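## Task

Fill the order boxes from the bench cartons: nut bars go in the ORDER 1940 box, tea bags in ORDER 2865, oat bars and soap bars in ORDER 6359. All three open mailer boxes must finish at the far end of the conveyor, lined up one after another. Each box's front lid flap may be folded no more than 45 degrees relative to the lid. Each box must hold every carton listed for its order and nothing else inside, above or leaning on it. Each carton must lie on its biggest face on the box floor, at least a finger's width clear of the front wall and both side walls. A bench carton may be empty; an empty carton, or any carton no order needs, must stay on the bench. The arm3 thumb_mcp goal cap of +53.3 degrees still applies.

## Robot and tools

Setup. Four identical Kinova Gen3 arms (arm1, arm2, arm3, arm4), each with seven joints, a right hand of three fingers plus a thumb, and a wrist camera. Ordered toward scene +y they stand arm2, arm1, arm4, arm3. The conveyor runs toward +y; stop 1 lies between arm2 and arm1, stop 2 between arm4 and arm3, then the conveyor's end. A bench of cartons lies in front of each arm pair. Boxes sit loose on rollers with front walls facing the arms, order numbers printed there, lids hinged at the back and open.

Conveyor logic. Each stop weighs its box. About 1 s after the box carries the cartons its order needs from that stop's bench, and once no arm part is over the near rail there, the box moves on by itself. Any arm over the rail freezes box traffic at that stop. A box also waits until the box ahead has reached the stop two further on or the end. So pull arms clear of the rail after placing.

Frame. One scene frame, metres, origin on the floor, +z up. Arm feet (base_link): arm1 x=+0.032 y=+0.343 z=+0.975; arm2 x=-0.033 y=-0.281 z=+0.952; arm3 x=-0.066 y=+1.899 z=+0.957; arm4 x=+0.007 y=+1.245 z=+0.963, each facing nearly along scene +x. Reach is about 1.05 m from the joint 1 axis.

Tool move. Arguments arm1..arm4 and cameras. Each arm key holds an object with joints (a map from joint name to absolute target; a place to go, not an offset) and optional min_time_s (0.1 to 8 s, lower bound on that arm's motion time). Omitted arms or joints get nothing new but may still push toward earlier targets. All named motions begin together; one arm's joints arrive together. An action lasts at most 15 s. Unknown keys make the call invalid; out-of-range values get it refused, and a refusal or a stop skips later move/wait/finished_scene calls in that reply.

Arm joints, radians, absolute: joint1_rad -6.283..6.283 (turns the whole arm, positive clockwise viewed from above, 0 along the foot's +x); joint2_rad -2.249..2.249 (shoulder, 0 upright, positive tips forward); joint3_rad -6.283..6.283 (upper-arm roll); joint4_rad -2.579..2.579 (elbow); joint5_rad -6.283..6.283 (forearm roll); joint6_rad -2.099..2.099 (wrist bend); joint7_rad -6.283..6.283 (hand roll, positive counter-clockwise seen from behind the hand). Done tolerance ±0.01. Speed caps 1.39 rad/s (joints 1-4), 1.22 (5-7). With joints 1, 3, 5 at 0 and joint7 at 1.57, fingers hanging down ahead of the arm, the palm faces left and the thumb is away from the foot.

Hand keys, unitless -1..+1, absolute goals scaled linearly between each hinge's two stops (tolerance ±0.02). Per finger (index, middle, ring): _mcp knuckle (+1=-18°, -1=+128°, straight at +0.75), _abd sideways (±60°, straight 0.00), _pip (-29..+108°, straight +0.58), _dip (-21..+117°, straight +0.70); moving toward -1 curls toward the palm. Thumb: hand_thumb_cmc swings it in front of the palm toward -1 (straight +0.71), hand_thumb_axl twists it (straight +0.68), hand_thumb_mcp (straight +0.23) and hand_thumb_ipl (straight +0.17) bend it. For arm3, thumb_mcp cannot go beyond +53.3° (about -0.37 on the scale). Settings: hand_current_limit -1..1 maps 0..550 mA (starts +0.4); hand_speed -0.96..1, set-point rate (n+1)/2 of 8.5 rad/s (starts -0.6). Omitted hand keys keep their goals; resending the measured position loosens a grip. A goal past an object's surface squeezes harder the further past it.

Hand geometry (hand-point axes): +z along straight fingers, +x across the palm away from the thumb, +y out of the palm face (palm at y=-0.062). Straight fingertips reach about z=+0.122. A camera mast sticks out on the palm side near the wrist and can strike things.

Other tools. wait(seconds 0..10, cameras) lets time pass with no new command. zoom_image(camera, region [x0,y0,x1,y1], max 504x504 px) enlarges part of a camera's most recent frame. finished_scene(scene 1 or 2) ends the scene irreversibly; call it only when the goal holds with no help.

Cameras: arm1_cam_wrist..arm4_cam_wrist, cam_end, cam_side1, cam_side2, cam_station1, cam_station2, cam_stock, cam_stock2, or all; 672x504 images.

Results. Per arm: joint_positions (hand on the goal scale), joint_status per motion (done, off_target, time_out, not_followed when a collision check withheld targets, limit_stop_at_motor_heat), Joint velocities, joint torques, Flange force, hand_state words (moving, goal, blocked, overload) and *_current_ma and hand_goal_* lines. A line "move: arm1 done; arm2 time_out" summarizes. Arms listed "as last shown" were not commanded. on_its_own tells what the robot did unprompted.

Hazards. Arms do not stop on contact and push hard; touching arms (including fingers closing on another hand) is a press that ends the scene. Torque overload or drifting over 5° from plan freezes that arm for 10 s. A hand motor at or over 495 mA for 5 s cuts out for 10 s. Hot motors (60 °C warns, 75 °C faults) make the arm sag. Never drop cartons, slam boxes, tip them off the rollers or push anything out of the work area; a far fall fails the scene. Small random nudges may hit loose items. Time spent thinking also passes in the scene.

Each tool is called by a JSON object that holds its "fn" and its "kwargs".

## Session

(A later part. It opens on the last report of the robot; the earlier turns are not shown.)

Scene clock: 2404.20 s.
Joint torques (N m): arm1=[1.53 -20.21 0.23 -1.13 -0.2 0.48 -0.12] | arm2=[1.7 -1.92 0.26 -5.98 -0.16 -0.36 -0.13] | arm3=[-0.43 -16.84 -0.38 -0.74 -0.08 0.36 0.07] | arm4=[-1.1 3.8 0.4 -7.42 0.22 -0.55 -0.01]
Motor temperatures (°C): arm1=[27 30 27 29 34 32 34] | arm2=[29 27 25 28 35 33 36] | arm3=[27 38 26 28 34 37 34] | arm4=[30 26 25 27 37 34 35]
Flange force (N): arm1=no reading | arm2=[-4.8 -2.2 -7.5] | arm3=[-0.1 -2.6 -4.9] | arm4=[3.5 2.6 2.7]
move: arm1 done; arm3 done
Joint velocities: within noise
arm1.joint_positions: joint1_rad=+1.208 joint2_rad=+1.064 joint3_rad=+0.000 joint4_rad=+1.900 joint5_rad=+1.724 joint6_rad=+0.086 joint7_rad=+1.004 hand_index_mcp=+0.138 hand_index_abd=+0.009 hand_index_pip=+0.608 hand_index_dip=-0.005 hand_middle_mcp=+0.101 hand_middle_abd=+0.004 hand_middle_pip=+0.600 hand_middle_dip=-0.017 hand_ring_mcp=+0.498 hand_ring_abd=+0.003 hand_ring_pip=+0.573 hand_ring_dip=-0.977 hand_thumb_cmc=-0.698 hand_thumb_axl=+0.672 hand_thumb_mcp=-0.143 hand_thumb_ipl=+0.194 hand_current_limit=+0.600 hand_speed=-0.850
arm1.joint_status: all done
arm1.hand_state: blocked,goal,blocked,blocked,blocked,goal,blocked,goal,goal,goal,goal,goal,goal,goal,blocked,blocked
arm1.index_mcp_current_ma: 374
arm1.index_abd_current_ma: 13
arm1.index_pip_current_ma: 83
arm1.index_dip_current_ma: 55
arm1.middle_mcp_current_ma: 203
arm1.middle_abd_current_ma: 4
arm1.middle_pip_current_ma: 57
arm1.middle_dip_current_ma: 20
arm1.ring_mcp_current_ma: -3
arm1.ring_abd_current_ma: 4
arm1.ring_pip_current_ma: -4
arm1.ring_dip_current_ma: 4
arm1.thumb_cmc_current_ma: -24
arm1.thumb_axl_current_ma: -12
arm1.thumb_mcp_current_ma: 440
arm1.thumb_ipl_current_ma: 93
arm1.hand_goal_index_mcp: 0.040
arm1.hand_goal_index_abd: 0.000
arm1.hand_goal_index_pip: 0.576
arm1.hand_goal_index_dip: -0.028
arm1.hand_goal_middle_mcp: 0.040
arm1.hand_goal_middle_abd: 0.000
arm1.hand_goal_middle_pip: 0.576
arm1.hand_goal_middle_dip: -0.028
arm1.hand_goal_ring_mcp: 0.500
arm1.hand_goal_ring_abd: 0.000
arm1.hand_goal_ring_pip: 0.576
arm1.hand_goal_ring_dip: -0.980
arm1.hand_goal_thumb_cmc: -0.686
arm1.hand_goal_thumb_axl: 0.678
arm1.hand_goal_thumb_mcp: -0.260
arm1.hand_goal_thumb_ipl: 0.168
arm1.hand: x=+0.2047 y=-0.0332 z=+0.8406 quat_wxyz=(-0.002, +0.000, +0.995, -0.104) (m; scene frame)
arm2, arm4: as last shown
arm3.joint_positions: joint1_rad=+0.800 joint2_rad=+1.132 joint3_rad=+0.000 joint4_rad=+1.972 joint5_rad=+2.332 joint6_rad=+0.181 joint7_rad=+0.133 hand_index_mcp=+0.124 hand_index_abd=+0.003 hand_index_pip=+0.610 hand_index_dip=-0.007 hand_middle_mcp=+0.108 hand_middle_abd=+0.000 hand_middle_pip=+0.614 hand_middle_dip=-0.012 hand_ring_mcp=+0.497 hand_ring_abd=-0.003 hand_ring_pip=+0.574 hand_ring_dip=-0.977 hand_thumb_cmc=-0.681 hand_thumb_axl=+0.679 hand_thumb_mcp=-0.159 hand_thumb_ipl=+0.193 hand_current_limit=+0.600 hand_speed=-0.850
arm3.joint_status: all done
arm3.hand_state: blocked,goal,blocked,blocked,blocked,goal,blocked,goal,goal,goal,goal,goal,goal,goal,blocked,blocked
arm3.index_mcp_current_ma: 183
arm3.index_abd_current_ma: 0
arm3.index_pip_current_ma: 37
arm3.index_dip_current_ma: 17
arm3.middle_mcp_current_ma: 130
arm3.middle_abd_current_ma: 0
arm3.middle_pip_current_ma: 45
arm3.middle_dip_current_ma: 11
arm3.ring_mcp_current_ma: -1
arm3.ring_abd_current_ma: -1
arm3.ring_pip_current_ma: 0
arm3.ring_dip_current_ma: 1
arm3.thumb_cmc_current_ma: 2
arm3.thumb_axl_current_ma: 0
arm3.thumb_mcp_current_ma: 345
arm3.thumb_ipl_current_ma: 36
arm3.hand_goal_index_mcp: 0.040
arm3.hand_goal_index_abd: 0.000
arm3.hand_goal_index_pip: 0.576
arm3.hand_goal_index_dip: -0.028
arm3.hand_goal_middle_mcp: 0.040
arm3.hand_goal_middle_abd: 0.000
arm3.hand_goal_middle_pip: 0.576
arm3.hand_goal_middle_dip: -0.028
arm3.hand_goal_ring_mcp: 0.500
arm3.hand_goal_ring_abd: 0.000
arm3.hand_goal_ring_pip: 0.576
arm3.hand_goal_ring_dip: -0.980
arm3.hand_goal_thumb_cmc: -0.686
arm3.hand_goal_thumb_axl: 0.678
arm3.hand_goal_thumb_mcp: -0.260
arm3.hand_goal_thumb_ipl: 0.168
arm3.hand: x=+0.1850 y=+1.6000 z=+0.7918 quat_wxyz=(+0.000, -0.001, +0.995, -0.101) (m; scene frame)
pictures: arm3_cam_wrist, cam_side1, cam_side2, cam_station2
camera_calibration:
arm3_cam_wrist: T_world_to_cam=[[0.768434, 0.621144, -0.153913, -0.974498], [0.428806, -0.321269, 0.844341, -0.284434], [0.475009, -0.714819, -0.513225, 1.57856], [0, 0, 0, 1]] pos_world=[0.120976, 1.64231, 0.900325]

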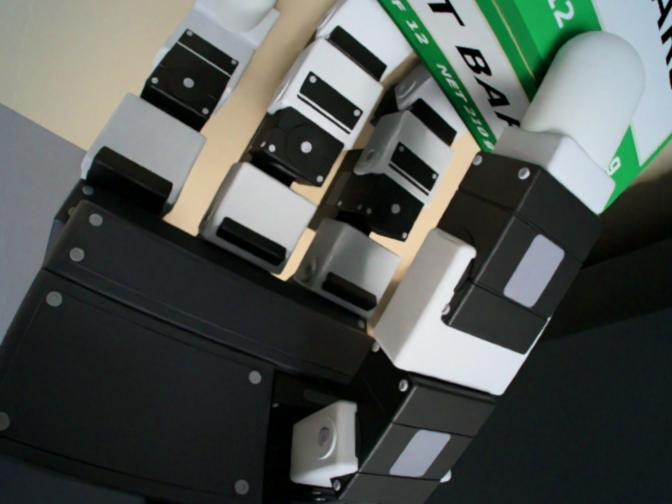

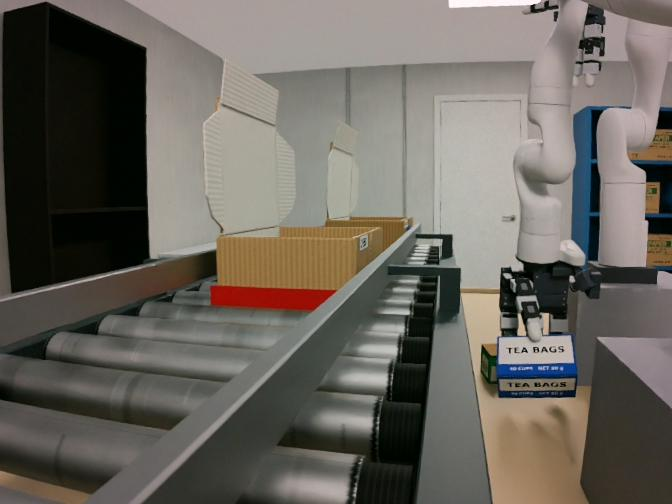

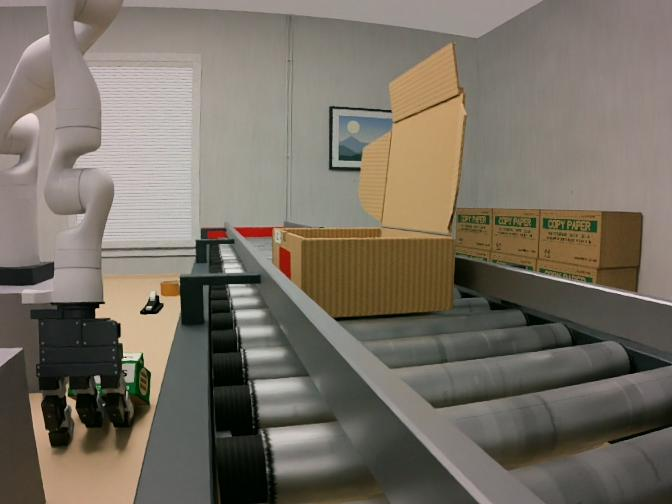

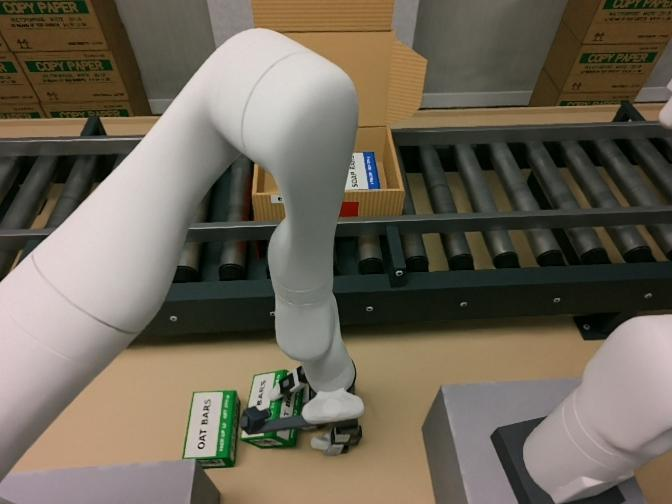

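{"fn": "move", "kwargs": {"arm1": {"joints":{"joint1_rad":1.20765,"joint2_rad":1.1833,"joint4_rad":1.84998,"joint5_rad":2.34363,"joint6_rad":0.11903,"joint7_rad":0.38153},"min_time_s":4}, "arm3": {"joints":{"hand_thumb_mcp":0.0,"hand_index_mcp":0.13,"hand_middle_mcp":0.12,"hand_speed":-0.93}}, "cameras": ["cam_side1","cam_side2","arm3_cam_wrist","cam_station2","cam_station1"]}}

{"fn": "zoom_image", "kwargs": {"camera": "cam_side2", "region": [0, 270, 180, 470]}}

{"fn": "zoom_image", "kwargs": {"camera": "cam_side1", "region": [470, 240, 650, 440]}}

{"fn": "zoom_image", "kwargs": {"camera": "cam_station2", "region": [180, 340, 400, 480]}}

Scene clock: 2422.63 s.
Joint torques (N m): arm1=[1.37 -20.17 0.18 -0.4 -0.23 0.56 -0.07] | arm2=[1.6 -1.89 0.32 -6.03 -0.23 -0.33 -0.16] | arm3=[-0.5 -16.96 -0.33 -0.85 -0.1 0.49 -0.01] | arm4=[-1.06 3.78 0.38 -7.4 0.25 -0.54 0.01]
Motor temperatures (°C): arm1=[27 30 27 29 34 32 34] | arm2=[29 27 25 28 35 33 36] | arm3=[27 38 26 28 34 37 34] | arm4=[30 26 25 27 37 34 35]
Flange force (N): arm1=[-5.8 -5.7 2.6] | arm2=[-4.7 -2.1 -7.2] | arm3=[0.3 -2.7 -4.8] | arm4=[3.4 2.6 2.7]
move: arm1 done; arm3 off_target
Joint velocities: within noise
arm1.joint_positions: joint1_rad=+1.208 joint2_rad=+1.183 joint3_rad=+0.000 joint4_rad=+1.850 joint5_rad=+2.344 joint6_rad=+0.119 joint7_rad=+0.382 hand_index_mcp=+0.136 hand_index_abd=+0.010 hand_index_pip=+0.608 hand_index_dip=-0.005 hand_middle_mcp=+0.101 hand_middle_abd=+0.004 hand_middle_pip=+0.603 hand_middle_dip=-0.015 hand_ring_mcp=+0.498 hand_ring_abd=+0.003 hand_ring_pip=+0.573 hand_ring_dip=-0.977 hand_thumb_cmc=-0.706 hand_thumb_axl=+0.669 hand_thumb_mcp=-0.144 hand_thumb_ipl=+0.194 hand_current_limit=+0.600 hand_speed=-0.850
arm1.joint_status: all done
arm1.hand_state: blocked,goal,blocked,blocked,blocked,goal,blocked,goal,goal,goal,goal,goal,goal,goal,blocked,blocked
arm1.index_mcp_current_ma: 362
arm1.index_abd_current_ma: 16
arm1.index_pip_current_ma: 83
arm1.index_dip_current_ma: 55
arm1.middle_mcp_current_ma: 203
arm1.middle_abd_current_ma: 4
arm1.middle_pip_current_ma: 66
arm1.middle_dip_current_ma: 27
arm1.ring_mcp_current_ma: -3
arm1.ring_abd_current_ma: 4
arm1.ring_pip_current_ma: -4
arm1.ring_dip_current_ma: 4
arm1.thumb_cmc_current_ma: -46
arm1.thumb_axl_current_ma: -22
arm1.thumb_mcp_current_ma: 440
arm1.thumb_ipl_current_ma: 93
arm1.hand_goal_index_mcp: 0.040
arm1.hand_goal_index_abd: 0.000
arm1.hand_goal_index_pip: 0.576
arm1.hand_goal_index_dip: -0.028
arm1.hand_goal_middle_mcp: 0.040
arm1.hand_goal_middle_abd: 0.000
arm1.hand_goal_middle_pip: 0.576
arm1.hand_goal_middle_dip: -0.028
arm1.hand_goal_ring_mcp: 0.500
arm1.hand_goal_ring_abd: 0.000
arm1.hand_goal_ring_pip: 0.576
arm1.hand_goal_ring_dip: -0.980
arm1.hand_goal_thumb_cmc: -0.686
arm1.hand_goal_thumb_axl: 0.678
arm1.hand_goal_thumb_mcp: -0.260
arm1.hand_goal_thumb_ipl: 0.168
arm1.hand: x=+0.2046 y=-0.0330 z=+0.7920 quat_wxyz=(-0.002, +0.000, +0.995, -0.104) (m; scene frame)
arm2, arm4: as last shown
arm3.joint_positions: joint1_rad=+0.800 joint2_rad=+1.132 joint3_rad=+0.000 joint4_rad=+1.972 joint5_rad=+2.332 joint6_rad=+0.181 joint7_rad=+0.133 hand_index_mcp=+0.155 hand_index_abd=-0.002 hand_index_pip=+0.598 hand_index_dip=-0.014 hand_middle_mcp=+0.132 hand_middle_abd=-0.001 hand_middle_pip=+0.582 hand_middle_dip=-0.025 hand_ring_mcp=+0.497 hand_ring_abd=-0.003 hand_ring_pip=+0.574 hand_ring_dip=-0.977 hand_thumb_cmc=-0.683 hand_thumb_axl=+0.680 hand_thumb_mcp=-0.010 hand_thumb_ipl=+0.169 hand_current_limit=+0.600 hand_speed=-0.930
arm3.joint_status: hand_index_mcp off_target (ended at +0.155, target +0.130); the others done
arm3.hand_state: blocked,goal,blocked,goal,goal,goal,goal,goal,goal,goal,goal,goal,goal,goal,goal,goal
arm3.index_mcp_current_ma: 25
arm3.index_abd_current_ma: 0
arm3.index_pip_current_ma: 18
arm3.index_dip_current_ma: 9
arm3.middle_mcp_current_ma: 7
arm3.middle_abd_current_ma: 0
arm3.middle_pip_current_ma: 2
arm3.middle_dip_current_ma: 1
arm3.ring_mcp_current_ma: -1
arm3.ring_abd_current_ma: -1
arm3.ring_pip_current_ma: 0
arm3.ring_dip_current_ma: 1
arm3.thumb_cmc_current_ma: 1
arm3.thumb_axl_current_ma: 1
arm3.thumb_mcp_current_ma: -8
arm3.thumb_ipl_current_ma: 0
arm3.hand_goal_index_mcp: 0.130
arm3.hand_goal_index_abd: 0.000
arm3.hand_goal_index_pip: 0.576
arm3.hand_goal_index_dip: -0.028
arm3.hand_goal_middle_mcp: 0.120
arm3.hand_goal_middle_abd: 0.000
arm3.hand_goal_middle_pip: 0.576
arm3.hand_goal_middle_dip: -0.028
arm3.hand_goal_ring_mcp: 0.500
arm3.hand_goal_ring_abd: 0.000
arm3.hand_goal_ring_pip: 0.576
arm3.hand_goal_ring_dip: -0.980
arm3.hand_goal_thumb_cmc: -0.686
arm3.hand_goal_thumb_axl: 0.678
arm3.hand_goal_thumb_mcp: 0.000
arm3.hand_goal_thumb_ipl: 0.168
arm3.hand: x=+0.1850 y=+1.6000 z=+0.7918 quat_wxyz=(+0.000, -0.001, +0.995, -0.101) (m; scene frame)
pictures: arm3_cam_wrist, cam_side1, cam_side2, cam_station1, cam_station2
camera_calibration:
arm3_cam_wrist: T_world_to_cam=[[0.768434, 0.621144, -0.153913, -0.974498], [0.428806, -0.321269, 0.844341, -0.284434], [0.475009, -0.714819, -0.513225, 1.57856], [0, 0, 0, 1]] pos_world=[0.120976, 1.64231, 0.900325]

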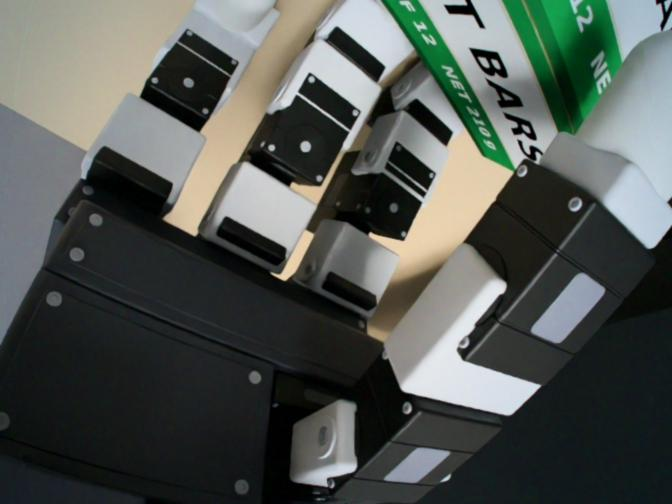

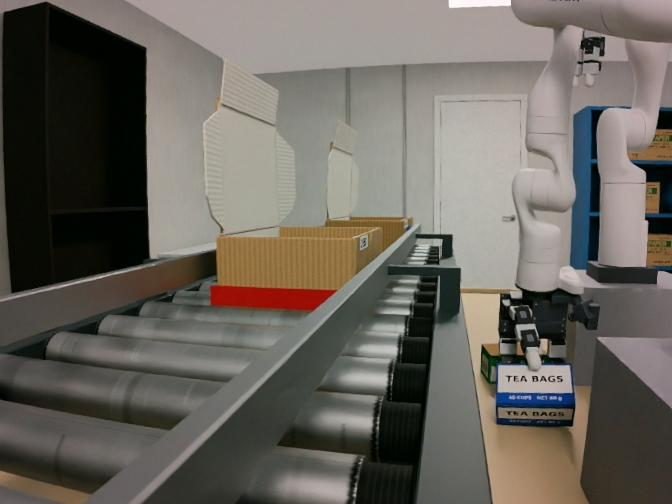

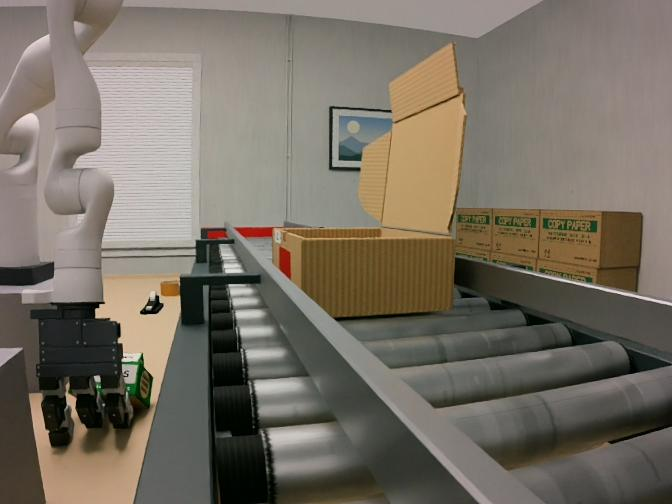

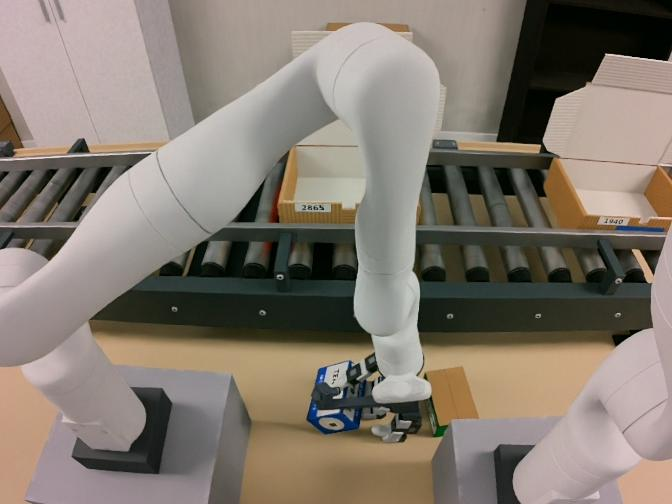

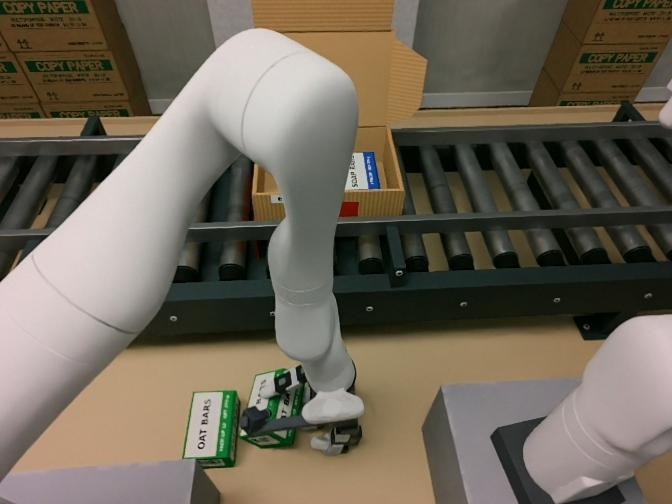

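Scaled by 2.520.

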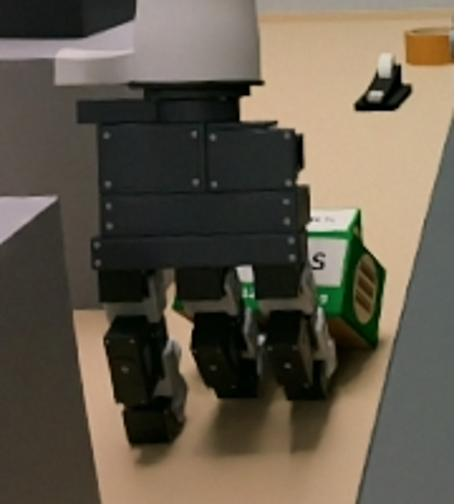

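Scaled by 2.520.

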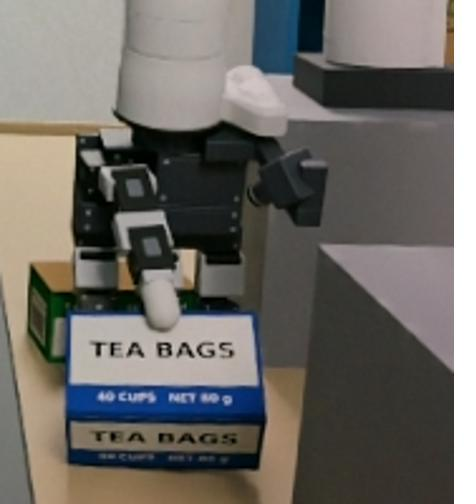

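Scaled by 2.291.

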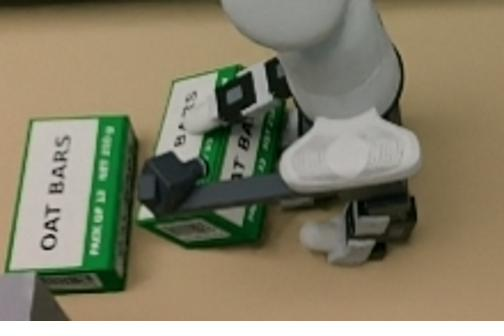

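{"fn": "move", "kwargs": {"arm3": {"joints":{"joint1_rad":0.85877,"joint2_rad":1.13939,"joint4_rad":1.86173,"joint5_rad":1.81863,"joint6_rad":0.12491,"joint7_rad":0.71139},"min_time_s":5}, "arm1": {"joints":{"hand_thumb_mcp":0.0,"hand_index_mcp":0.14,"hand_middle_mcp":0.11,"hand_speed":-0.93}}, "cameras": ["cam_side1","cam_side2","arm1_cam_wrist","cam_station2","cam_station1"]}}

{"fn": "zoom_image", "kwargs": {"camera": "cam_side2", "region": [0, 270, 180, 470]}}

{"fn": "zoom_image", "kwargs": {"camera": "cam_side1", "region": [470, 240, 650, 440]}}

{"fn": "zoom_image", "kwargs": {"camera": "cam_station2", "region": [180, 340, 400, 480]}}

Scene clock: 2438.93 s.
Joint torques (N m): arm1=[1.47 -20.25 0.25 -0.45 -0.19 0.67 -0.09] | arm2=[1.61 -1.96 0.31 -6.01 -0.21 -0.31 -0.18] | arm3=[-0.57 -17.85 -0.43 -1.74 -0.08 0.35 0] | arm4=[-1.05 3.8 0.41 -7.4 0.23 -0.55 -0.01]
Motor temperatures (°C): arm1=[27 30 27 29 34 32 34] | arm2=[29 27 25 28 35 33 36] | arm3=[27 38 26 28 34 37 34] | arm4=[30 26 25 27 37 34 35]
Flange force (N): arm1=[-6.2 -5.9 2.6] | arm2=[-4.9 -2.2 -7.3] | arm3=no reading | arm4=[3.5 2.6 2.7]
move: arm1 off_target; arm3 done
Joint velocities: within noise
arm1.joint_positions: joint1_rad=+1.208 joint2_rad=+1.183 joint3_rad=+0.000 joint4_rad=+1.850 joint5_rad=+2.344 joint6_rad=+0.119 joint7_rad=+0.382 hand_index_mcp=+0.152 hand_index_abd=+0.004 hand_index_pip=+0.583 hand_index_dip=-0.023 hand_middle_mcp=+0.131 hand_middle_abd=+0.000 hand_middle_pip=+0.591 hand_middle_dip=-0.020 hand_ring_mcp=+0.498 hand_ring_abd=+0.003 hand_ring_pip=+0.573 hand_ring_dip=-0.977 hand_thumb_cmc=-0.689 hand_thumb_axl=+0.676 hand_thumb_mcp=-0.010 hand_thumb_ipl=+0.169 hand_current_limit=+0.600 hand_speed=-0.930
arm1.joint_status: hand_middle_mcp off_target (ended at +0.131, target +0.110); the others done
arm1.hand_state: goal,goal,goal,goal,blocked,goal,goal,goal,goal,goal,goal,goal,goal,goal,goal,goal
arm1.index_mcp_current_ma: 26
arm1.index_abd_current_ma: 5
arm1.index_pip_current_ma: 11
arm1.index_dip_current_ma: 8
arm1.middle_mcp_current_ma: 52
arm1.middle_abd_current_ma: 0
arm1.middle_pip_current_ma: 31
arm1.middle_dip_current_ma: 15
arm1.ring_mcp_current_ma: -3
arm1.ring_abd_current_ma: 4
arm1.ring_pip_current_ma: -4
arm1.ring_dip_current_ma: 4
arm1.thumb_cmc_current_ma: -3
arm1.thumb_axl_current_ma: -4
arm1.thumb_mcp_current_ma: -26
arm1.thumb_ipl_current_ma: 2
arm1.hand_goal_index_mcp: 0.140
arm1.hand_goal_index_abd: 0.000
arm1.hand_goal_index_pip: 0.576
arm1.hand_goal_index_dip: -0.028
arm1.hand_goal_middle_mcp: 0.110
arm1.hand_goal_middle_abd: 0.000
arm1.hand_goal_middle_pip: 0.576
arm1.hand_goal_middle_dip: -0.028
arm1.hand_goal_ring_mcp: 0.500
arm1.hand_goal_ring_abd: 0.000
arm1.hand_goal_ring_pip: 0.576
arm1.hand_goal_ring_dip: -0.980
arm1.hand_goal_thumb_cmc: -0.686
arm1.hand_goal_thumb_axl: 0.678
arm1.hand_goal_thumb_mcp: 0.000
arm1.hand_goal_thumb_ipl: 0.168
arm1.hand: x=+0.2046 y=-0.0330 z=+0.7920 quat_wxyz=(-0.002, +0.000, +0.995, -0.104) (m; scene frame)
arm2, arm4: as last shown
arm3.joint_positions: joint1_rad=+0.859 joint2_rad=+1.139 joint3_rad=+0.000 joint4_rad=+1.862 joint5_rad=+1.819 joint6_rad=+0.125 joint7_rad=+0.711 hand_index_mcp=+0.153 hand_index_abd=-0.002 hand_index_pip=+0.588 hand_index_dip=-0.019 hand_middle_mcp=+0.132 hand_middle_abd=-0.001 hand_middle_pip=+0.582 hand_middle_dip=-0.025 hand_ring_mcp=+0.497 hand_ring_abd=-0.003 hand_ring_pip=+0.574 hand_ring_dip=-0.977 hand_thumb_cmc=-0.683 hand_thumb_axl=+0.680 hand_thumb_mcp=-0.010 hand_thumb_ipl=+0.169 hand_current_limit=+0.600 hand_speed=-0.930
arm3.joint_status: all done
arm3.hand_state: blocked,goal,goal,goal,goal,goal,goal,goal,goal,goal,goal,goal,goal,goal,goal,goal
arm3.index_mcp_current_ma: 22
arm3.index_abd_current_ma: 0
arm3.index_pip_current_ma: 7
arm3.index_dip_current_ma: 4
arm3.middle_mcp_current_ma: 7
arm3.middle_abd_current_ma: 0
arm3.middle_pip_current_ma: 2
arm3.middle_dip_current_ma: 1
arm3.ring_mcp_current_ma: -1
arm3.ring_abd_current_ma: -1
arm3.ring_pip_current_ma: 0
arm3.ring_dip_current_ma: 1
arm3.thumb_cmc_current_ma: 1
arm3.thumb_axl_current_ma: 1
arm3.thumb_mcp_current_ma: -8
arm3.thumb_ipl_current_ma: 0
arm3.hand_goal_index_mcp: 0.130
arm3.hand_goal_index_abd: 0.000
arm3.hand_goal_index_pip: 0.576
arm3.hand_goal_index_dip: -0.028
arm3.hand_goal_middle_mcp: 0.120
arm3.hand_goal_middle_abd: 0.000
arm3.hand_goal_middle_pip: 0.576
arm3.hand_goal_middle_dip: -0.028
arm3.hand_goal_ring_mcp: 0.500
arm3.hand_goal_ring_abd: 0.000
arm3.hand_goal_ring_pip: 0.576
arm3.hand_goal_ring_dip: -0.980
arm3.hand_goal_thumb_cmc: -0.686
arm3.hand_goal_thumb_axl: 0.678
arm3.hand_goal_thumb_mcp: 0.000
arm3.hand_goal_thumb_ipl: 0.168
arm3.hand: x=+0.1850 y=+1.5598 z=+0.7916 quat_wxyz=(+0.000, +0.000, +0.995, -0.101) (m; scene frame)
pictures: arm1_cam_wrist, cam_side1, cam_side2, cam_station1, cam_station2
camera_calibration:
arm1_cam_wrist: T_world_to_cam=[[0.789808, 0.590442, -0.166078, 0.0282025], [0.427043, -0.334994, 0.839889, -0.814359], [0.44027, -0.734274, -0.516725, 0.413361], [0, 0, 0, 1]] pos_world=[0.143501, 0.0140629, 0.902249]

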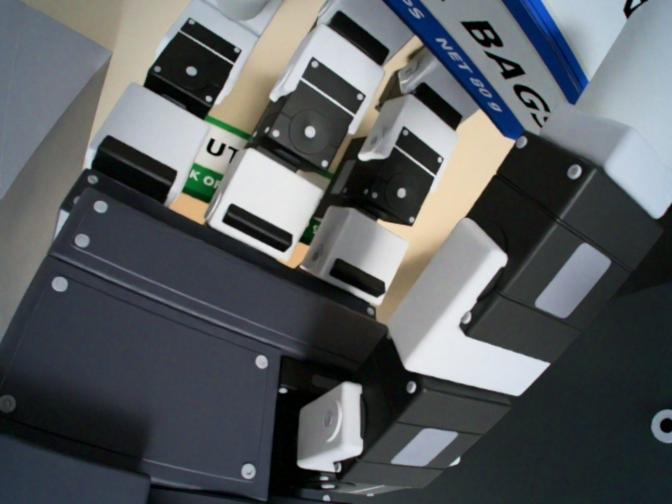

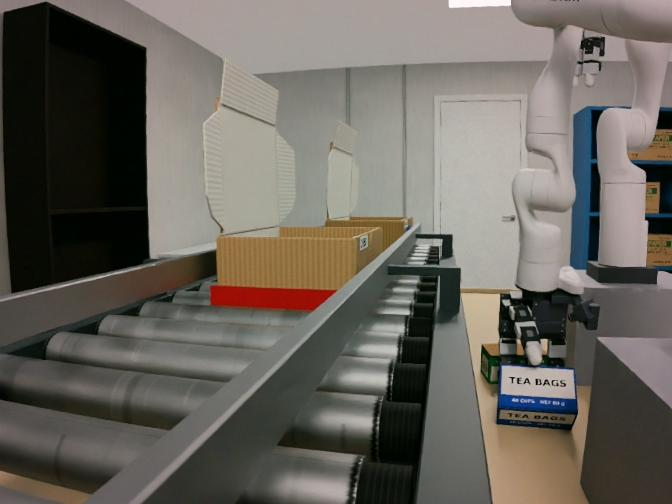

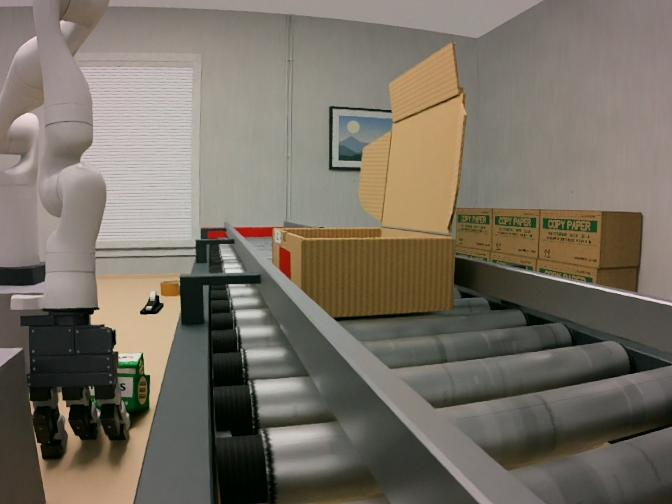

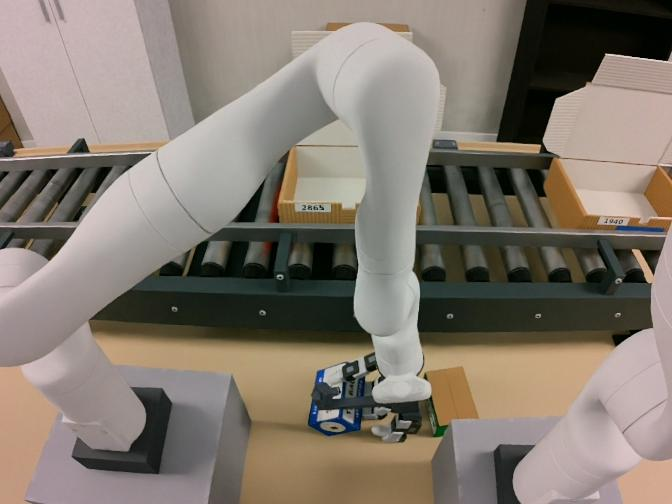

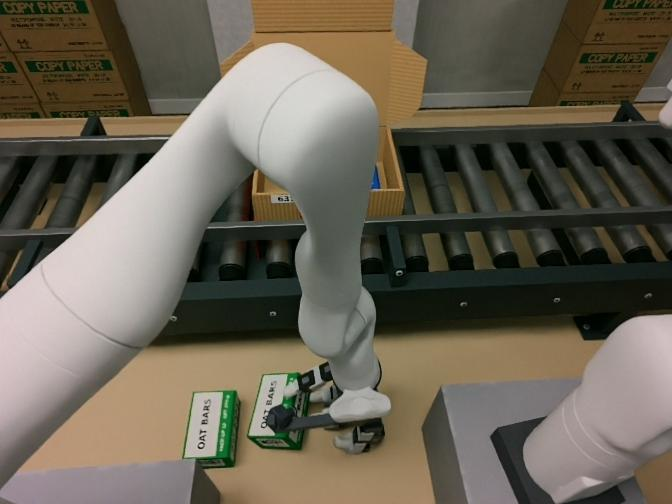

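Scaled by 2.520.

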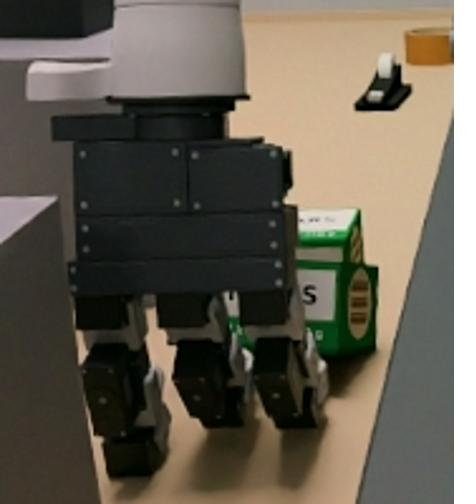

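Scaled by 2.520.

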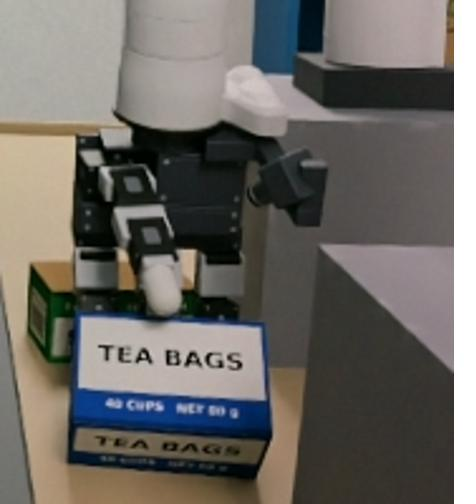

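Scaled by 2.291.

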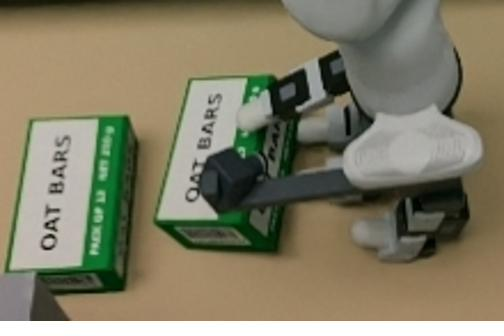

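{"fn": "move", "kwargs": {"arm3": {"joints":{"joint1_rad":0.91508,"joint2_rad":1.15792,"joint4_rad":1.72765,"joint5_rad":0.96045,"joint6_rad":0.13605,"joint7_rad":1.63171},"min_time_s":5}, "arm1": {"joints":{"joint1_rad":1.24472,"joint2_rad":1.1993,"joint4_rad":1.71416,"joint5_rad":1.16501,"joint6_rad":0.08476,"joint7_rad":1.60152},"min_time_s":5}, "cameras": ["cam_side1","cam_side2","cam_station2","cam_station1"]}}

{"fn": "zoom_image", "kwargs": {"camera": "cam_side2", "region": [0, 270, 180, 470]}}

{"fn": "zoom_image", "kwargs": {"camera": "cam_side1", "region": [470, 240, 650, 440]}}

{"fn": "zoom_image", "kwargs": {"camera": "cam_station2", "region": [180, 340, 400, 480]}}

Scene clock: 2453.17 s.
Joint torques (N m): arm1=[1.4 -21.56 0.15 -1.98 -0.17 0.26 -0.14] | arm2=[1.62 -1.92 0.23 -6 -0.22 -0.34 -0.18] | arm3=[-0.44 -18.63 -0.32 -2.79 -0.02 0.17 0.01] | arm4=[-1.09 3.81 0.37 -7.41 0.25 -0.52 0.02]
Motor temperatures (°C): arm1=[27 30 26 29 34 32 34] | arm2=[29 27 25 28 35 33 36] | arm3=[27 38 26 28 34 37 34] | arm4=[30 26 25 27 37 34 35]
Flange force (N): arm1=no reading | arm2=[-4.7 -2.5 -7.4] | arm3=[3.8 4.4 -4.2] | arm4=[3.5 2.6 2.8]
move: arm1 done; arm3 done
Joint velocities: within noise
arm1.joint_positions: joint1_rad=+1.245 joint2_rad=+1.199 joint3_rad=+0.000 joint4_rad=+1.714 joint5_rad=+1.165 joint6_rad=+0.085 joint7_rad=+1.602 hand_index_mcp=+0.149 hand_index_abd=+0.003 hand_index_pip=+0.581 hand_index_dip=-0.024 hand_middle_mcp=+0.124 hand_middle_abd=+0.000 hand_middle_pip=+0.582 hand_middle_dip=-0.025 hand_ring_mcp=+0.498 hand_ring_abd=+0.003 hand_ring_pip=+0.573 hand_ring_dip=-0.977 hand_thumb_cmc=-0.688 hand_thumb_axl=+0.676 hand_thumb_mcp=-0.010 hand_thumb_ipl=+0.169 hand_current_limit=+0.600 hand_speed=-0.930
arm1.joint_status: all done
arm1.hand_state: goal,goal,goal,goal,goal,goal,goal,goal,goal,goal,goal,goal,goal,goal,goal,goal
arm1.index_mcp_current_ma: 18
arm1.index_abd_current_ma: 3
arm1.index_pip_current_ma: 8
arm1.index_dip_current_ma: 6
arm1.middle_mcp_current_ma: 30
arm1.middle_abd_current_ma: 0
arm1.middle_pip_current_ma: 10
arm1.middle_dip_current_ma: 5
arm1.ring_mcp_current_ma: -3
arm1.ring_abd_current_ma: 4
arm1.ring_pip_current_ma: -4
arm1.ring_dip_current_ma: 4
arm1.thumb_cmc_current_ma: -3
arm1.thumb_axl_current_ma: -4
arm1.thumb_mcp_current_ma: -26
arm1.thumb_ipl_current_ma: 2
arm1.hand_goal_index_mcp: 0.140
arm1.hand_goal_index_abd: 0.000
arm1.hand_goal_index_pip: 0.576
arm1.hand_goal_index_dip: -0.028
arm1.hand_goal_middle_mcp: 0.110
arm1.hand_goal_middle_abd: 0.000
arm1.hand_goal_middle_pip: 0.576
arm1.hand_goal_middle_dip: -0.028
arm1.hand_goal_ring_mcp: 0.500
arm1.hand_goal_ring_abd: 0.000
arm1.hand_goal_ring_pip: 0.576
arm1.hand_goal_ring_dip: -0.980
arm1.hand_goal_thumb_cmc: -0.686
arm1.hand_goal_thumb_axl: 0.678
arm1.hand_goal_thumb_mcp: 0.000
arm1.hand_goal_thumb_ipl: 0.168
arm1.hand: x=+0.2043 y=-0.0752 z=+0.7920 quat_wxyz=(-0.002, +0.000, +0.995, -0.104) (m; scene frame)
arm2, arm4: as last shown
arm3.joint_positions: joint1_rad=+0.915 joint2_rad=+1.158 joint3_rad=+0.000 joint4_rad=+1.728 joint5_rad=+0.960 joint6_rad=+0.136 joint7_rad=+1.632 hand_index_mcp=+0.143 hand_index_abd=-0.002 hand_index_pip=+0.581 hand_index_dip=-0.025 hand_middle_mcp=+0.132 hand_middle_abd=-0.001 hand_middle_pip=+0.582 hand_middle_dip=-0.025 hand_ring_mcp=+0.497 hand_ring_abd=-0.003 hand_ring_pip=+0.574 hand_ring_dip=-0.977 hand_thumb_cmc=-0.683 hand_thumb_axl=+0.680 hand_thumb_mcp=-0.010 hand_thumb_ipl=+0.169 hand_current_limit=+0.600 hand_speed=-0.930
arm3.joint_status: all done
arm3.hand_state: goal,goal,goal,goal,goal,goal,goal,goal,goal,goal,goal,goal,goal,goal,goal,goal
arm3.index_mcp_current_ma: 8
arm3.index_abd_current_ma: 0
arm3.index_pip_current_ma: 2
arm3.index_dip_current_ma: 1
arm3.middle_mcp_current_ma: 7
arm3.middle_abd_current_ma: 0
arm3.middle_pip_current_ma: 2
arm3.middle_dip_current_ma: 1
arm3.ring_mcp_current_ma: -1
arm3.ring_abd_current_ma: -1
arm3.ring_pip_current_ma: 0
arm3.ring_dip_current_ma: 1
arm3.thumb_cmc_current_ma: 1
arm3.thumb_axl_current_ma: 1
arm3.thumb_mcp_current_ma: -8
arm3.thumb_ipl_current_ma: 0
arm3.hand_goal_index_mcp: 0.130
arm3.hand_goal_index_abd: 0.000
arm3.hand_goal_index_pip: 0.576
arm3.hand_goal_index_dip: -0.028
arm3.hand_goal_middle_mcp: 0.120
arm3.hand_goal_middle_abd: 0.000
arm3.hand_goal_middle_pip: 0.576
arm3.hand_goal_middle_dip: -0.028
arm3.hand_goal_ring_mcp: 0.500
arm3.hand_goal_ring_abd: 0.000
arm3.hand_goal_ring_pip: 0.576
arm3.hand_goal_ring_dip: -0.980
arm3.hand_goal_thumb_cmc: -0.686
arm3.hand_goal_thumb_axl: 0.678
arm3.hand_goal_thumb_mcp: 0.000
arm3.hand_goal_thumb_ipl: 0.168
arm3.hand: x=+0.1848 y=+1.5146 z=+0.7914 quat_wxyz=(+0.000, -0.001, +0.995, -0.101) (m; scene frame)
pictures: cam_side1, cam_side2, cam_station1, cam_station2

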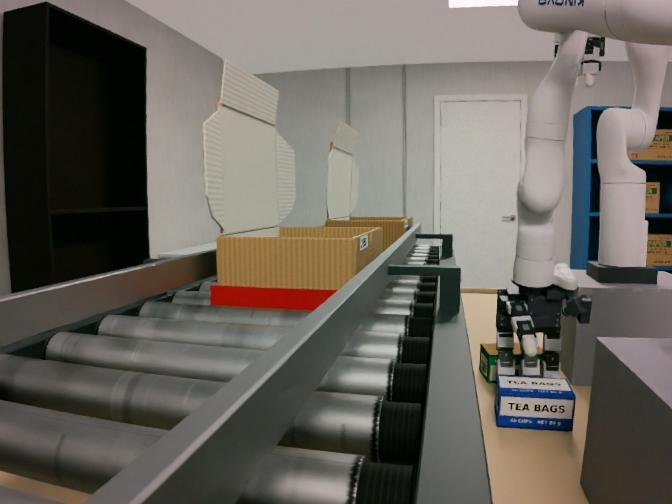

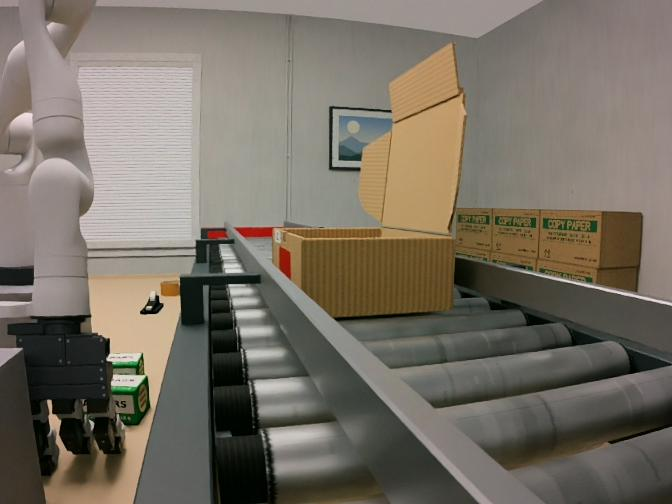

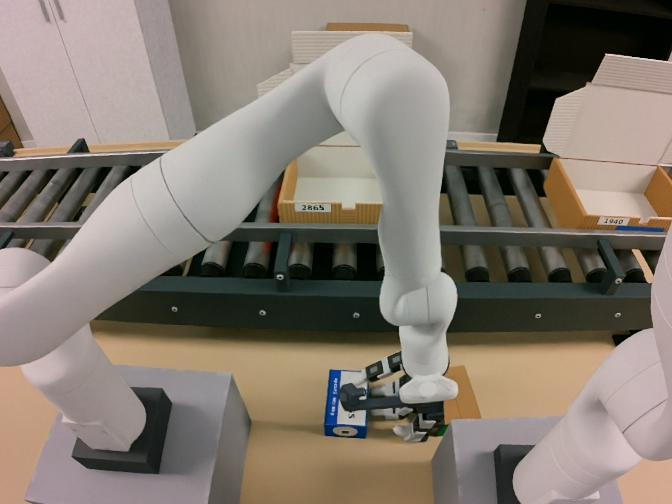

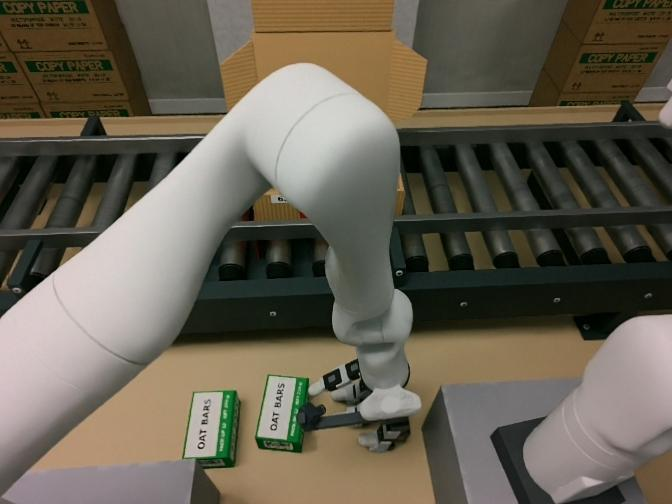

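Scaled by 2.520.

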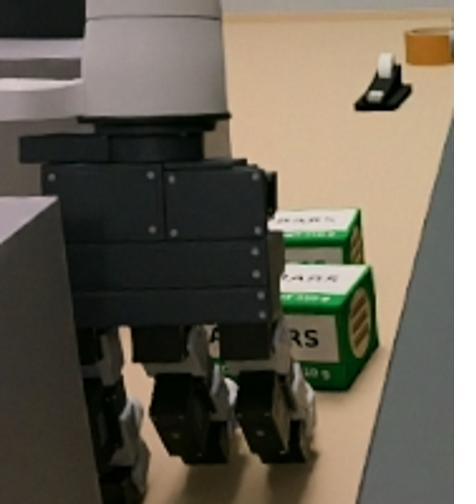

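Scaled by 2.520.

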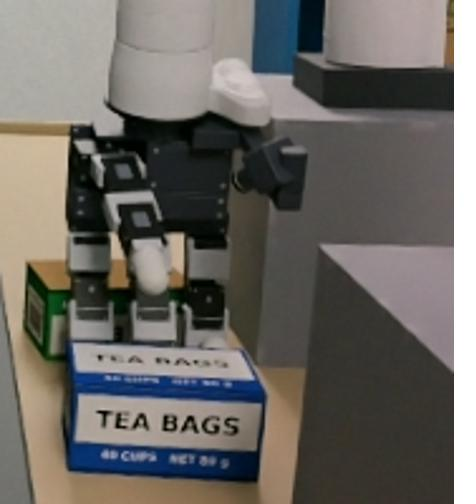

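Scaled by 2.291.

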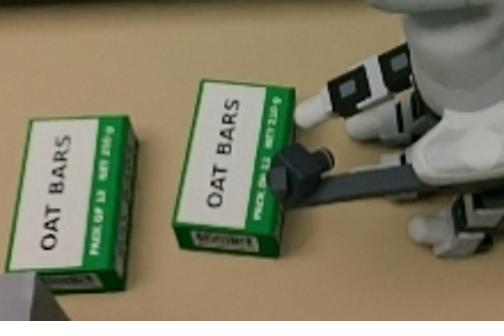

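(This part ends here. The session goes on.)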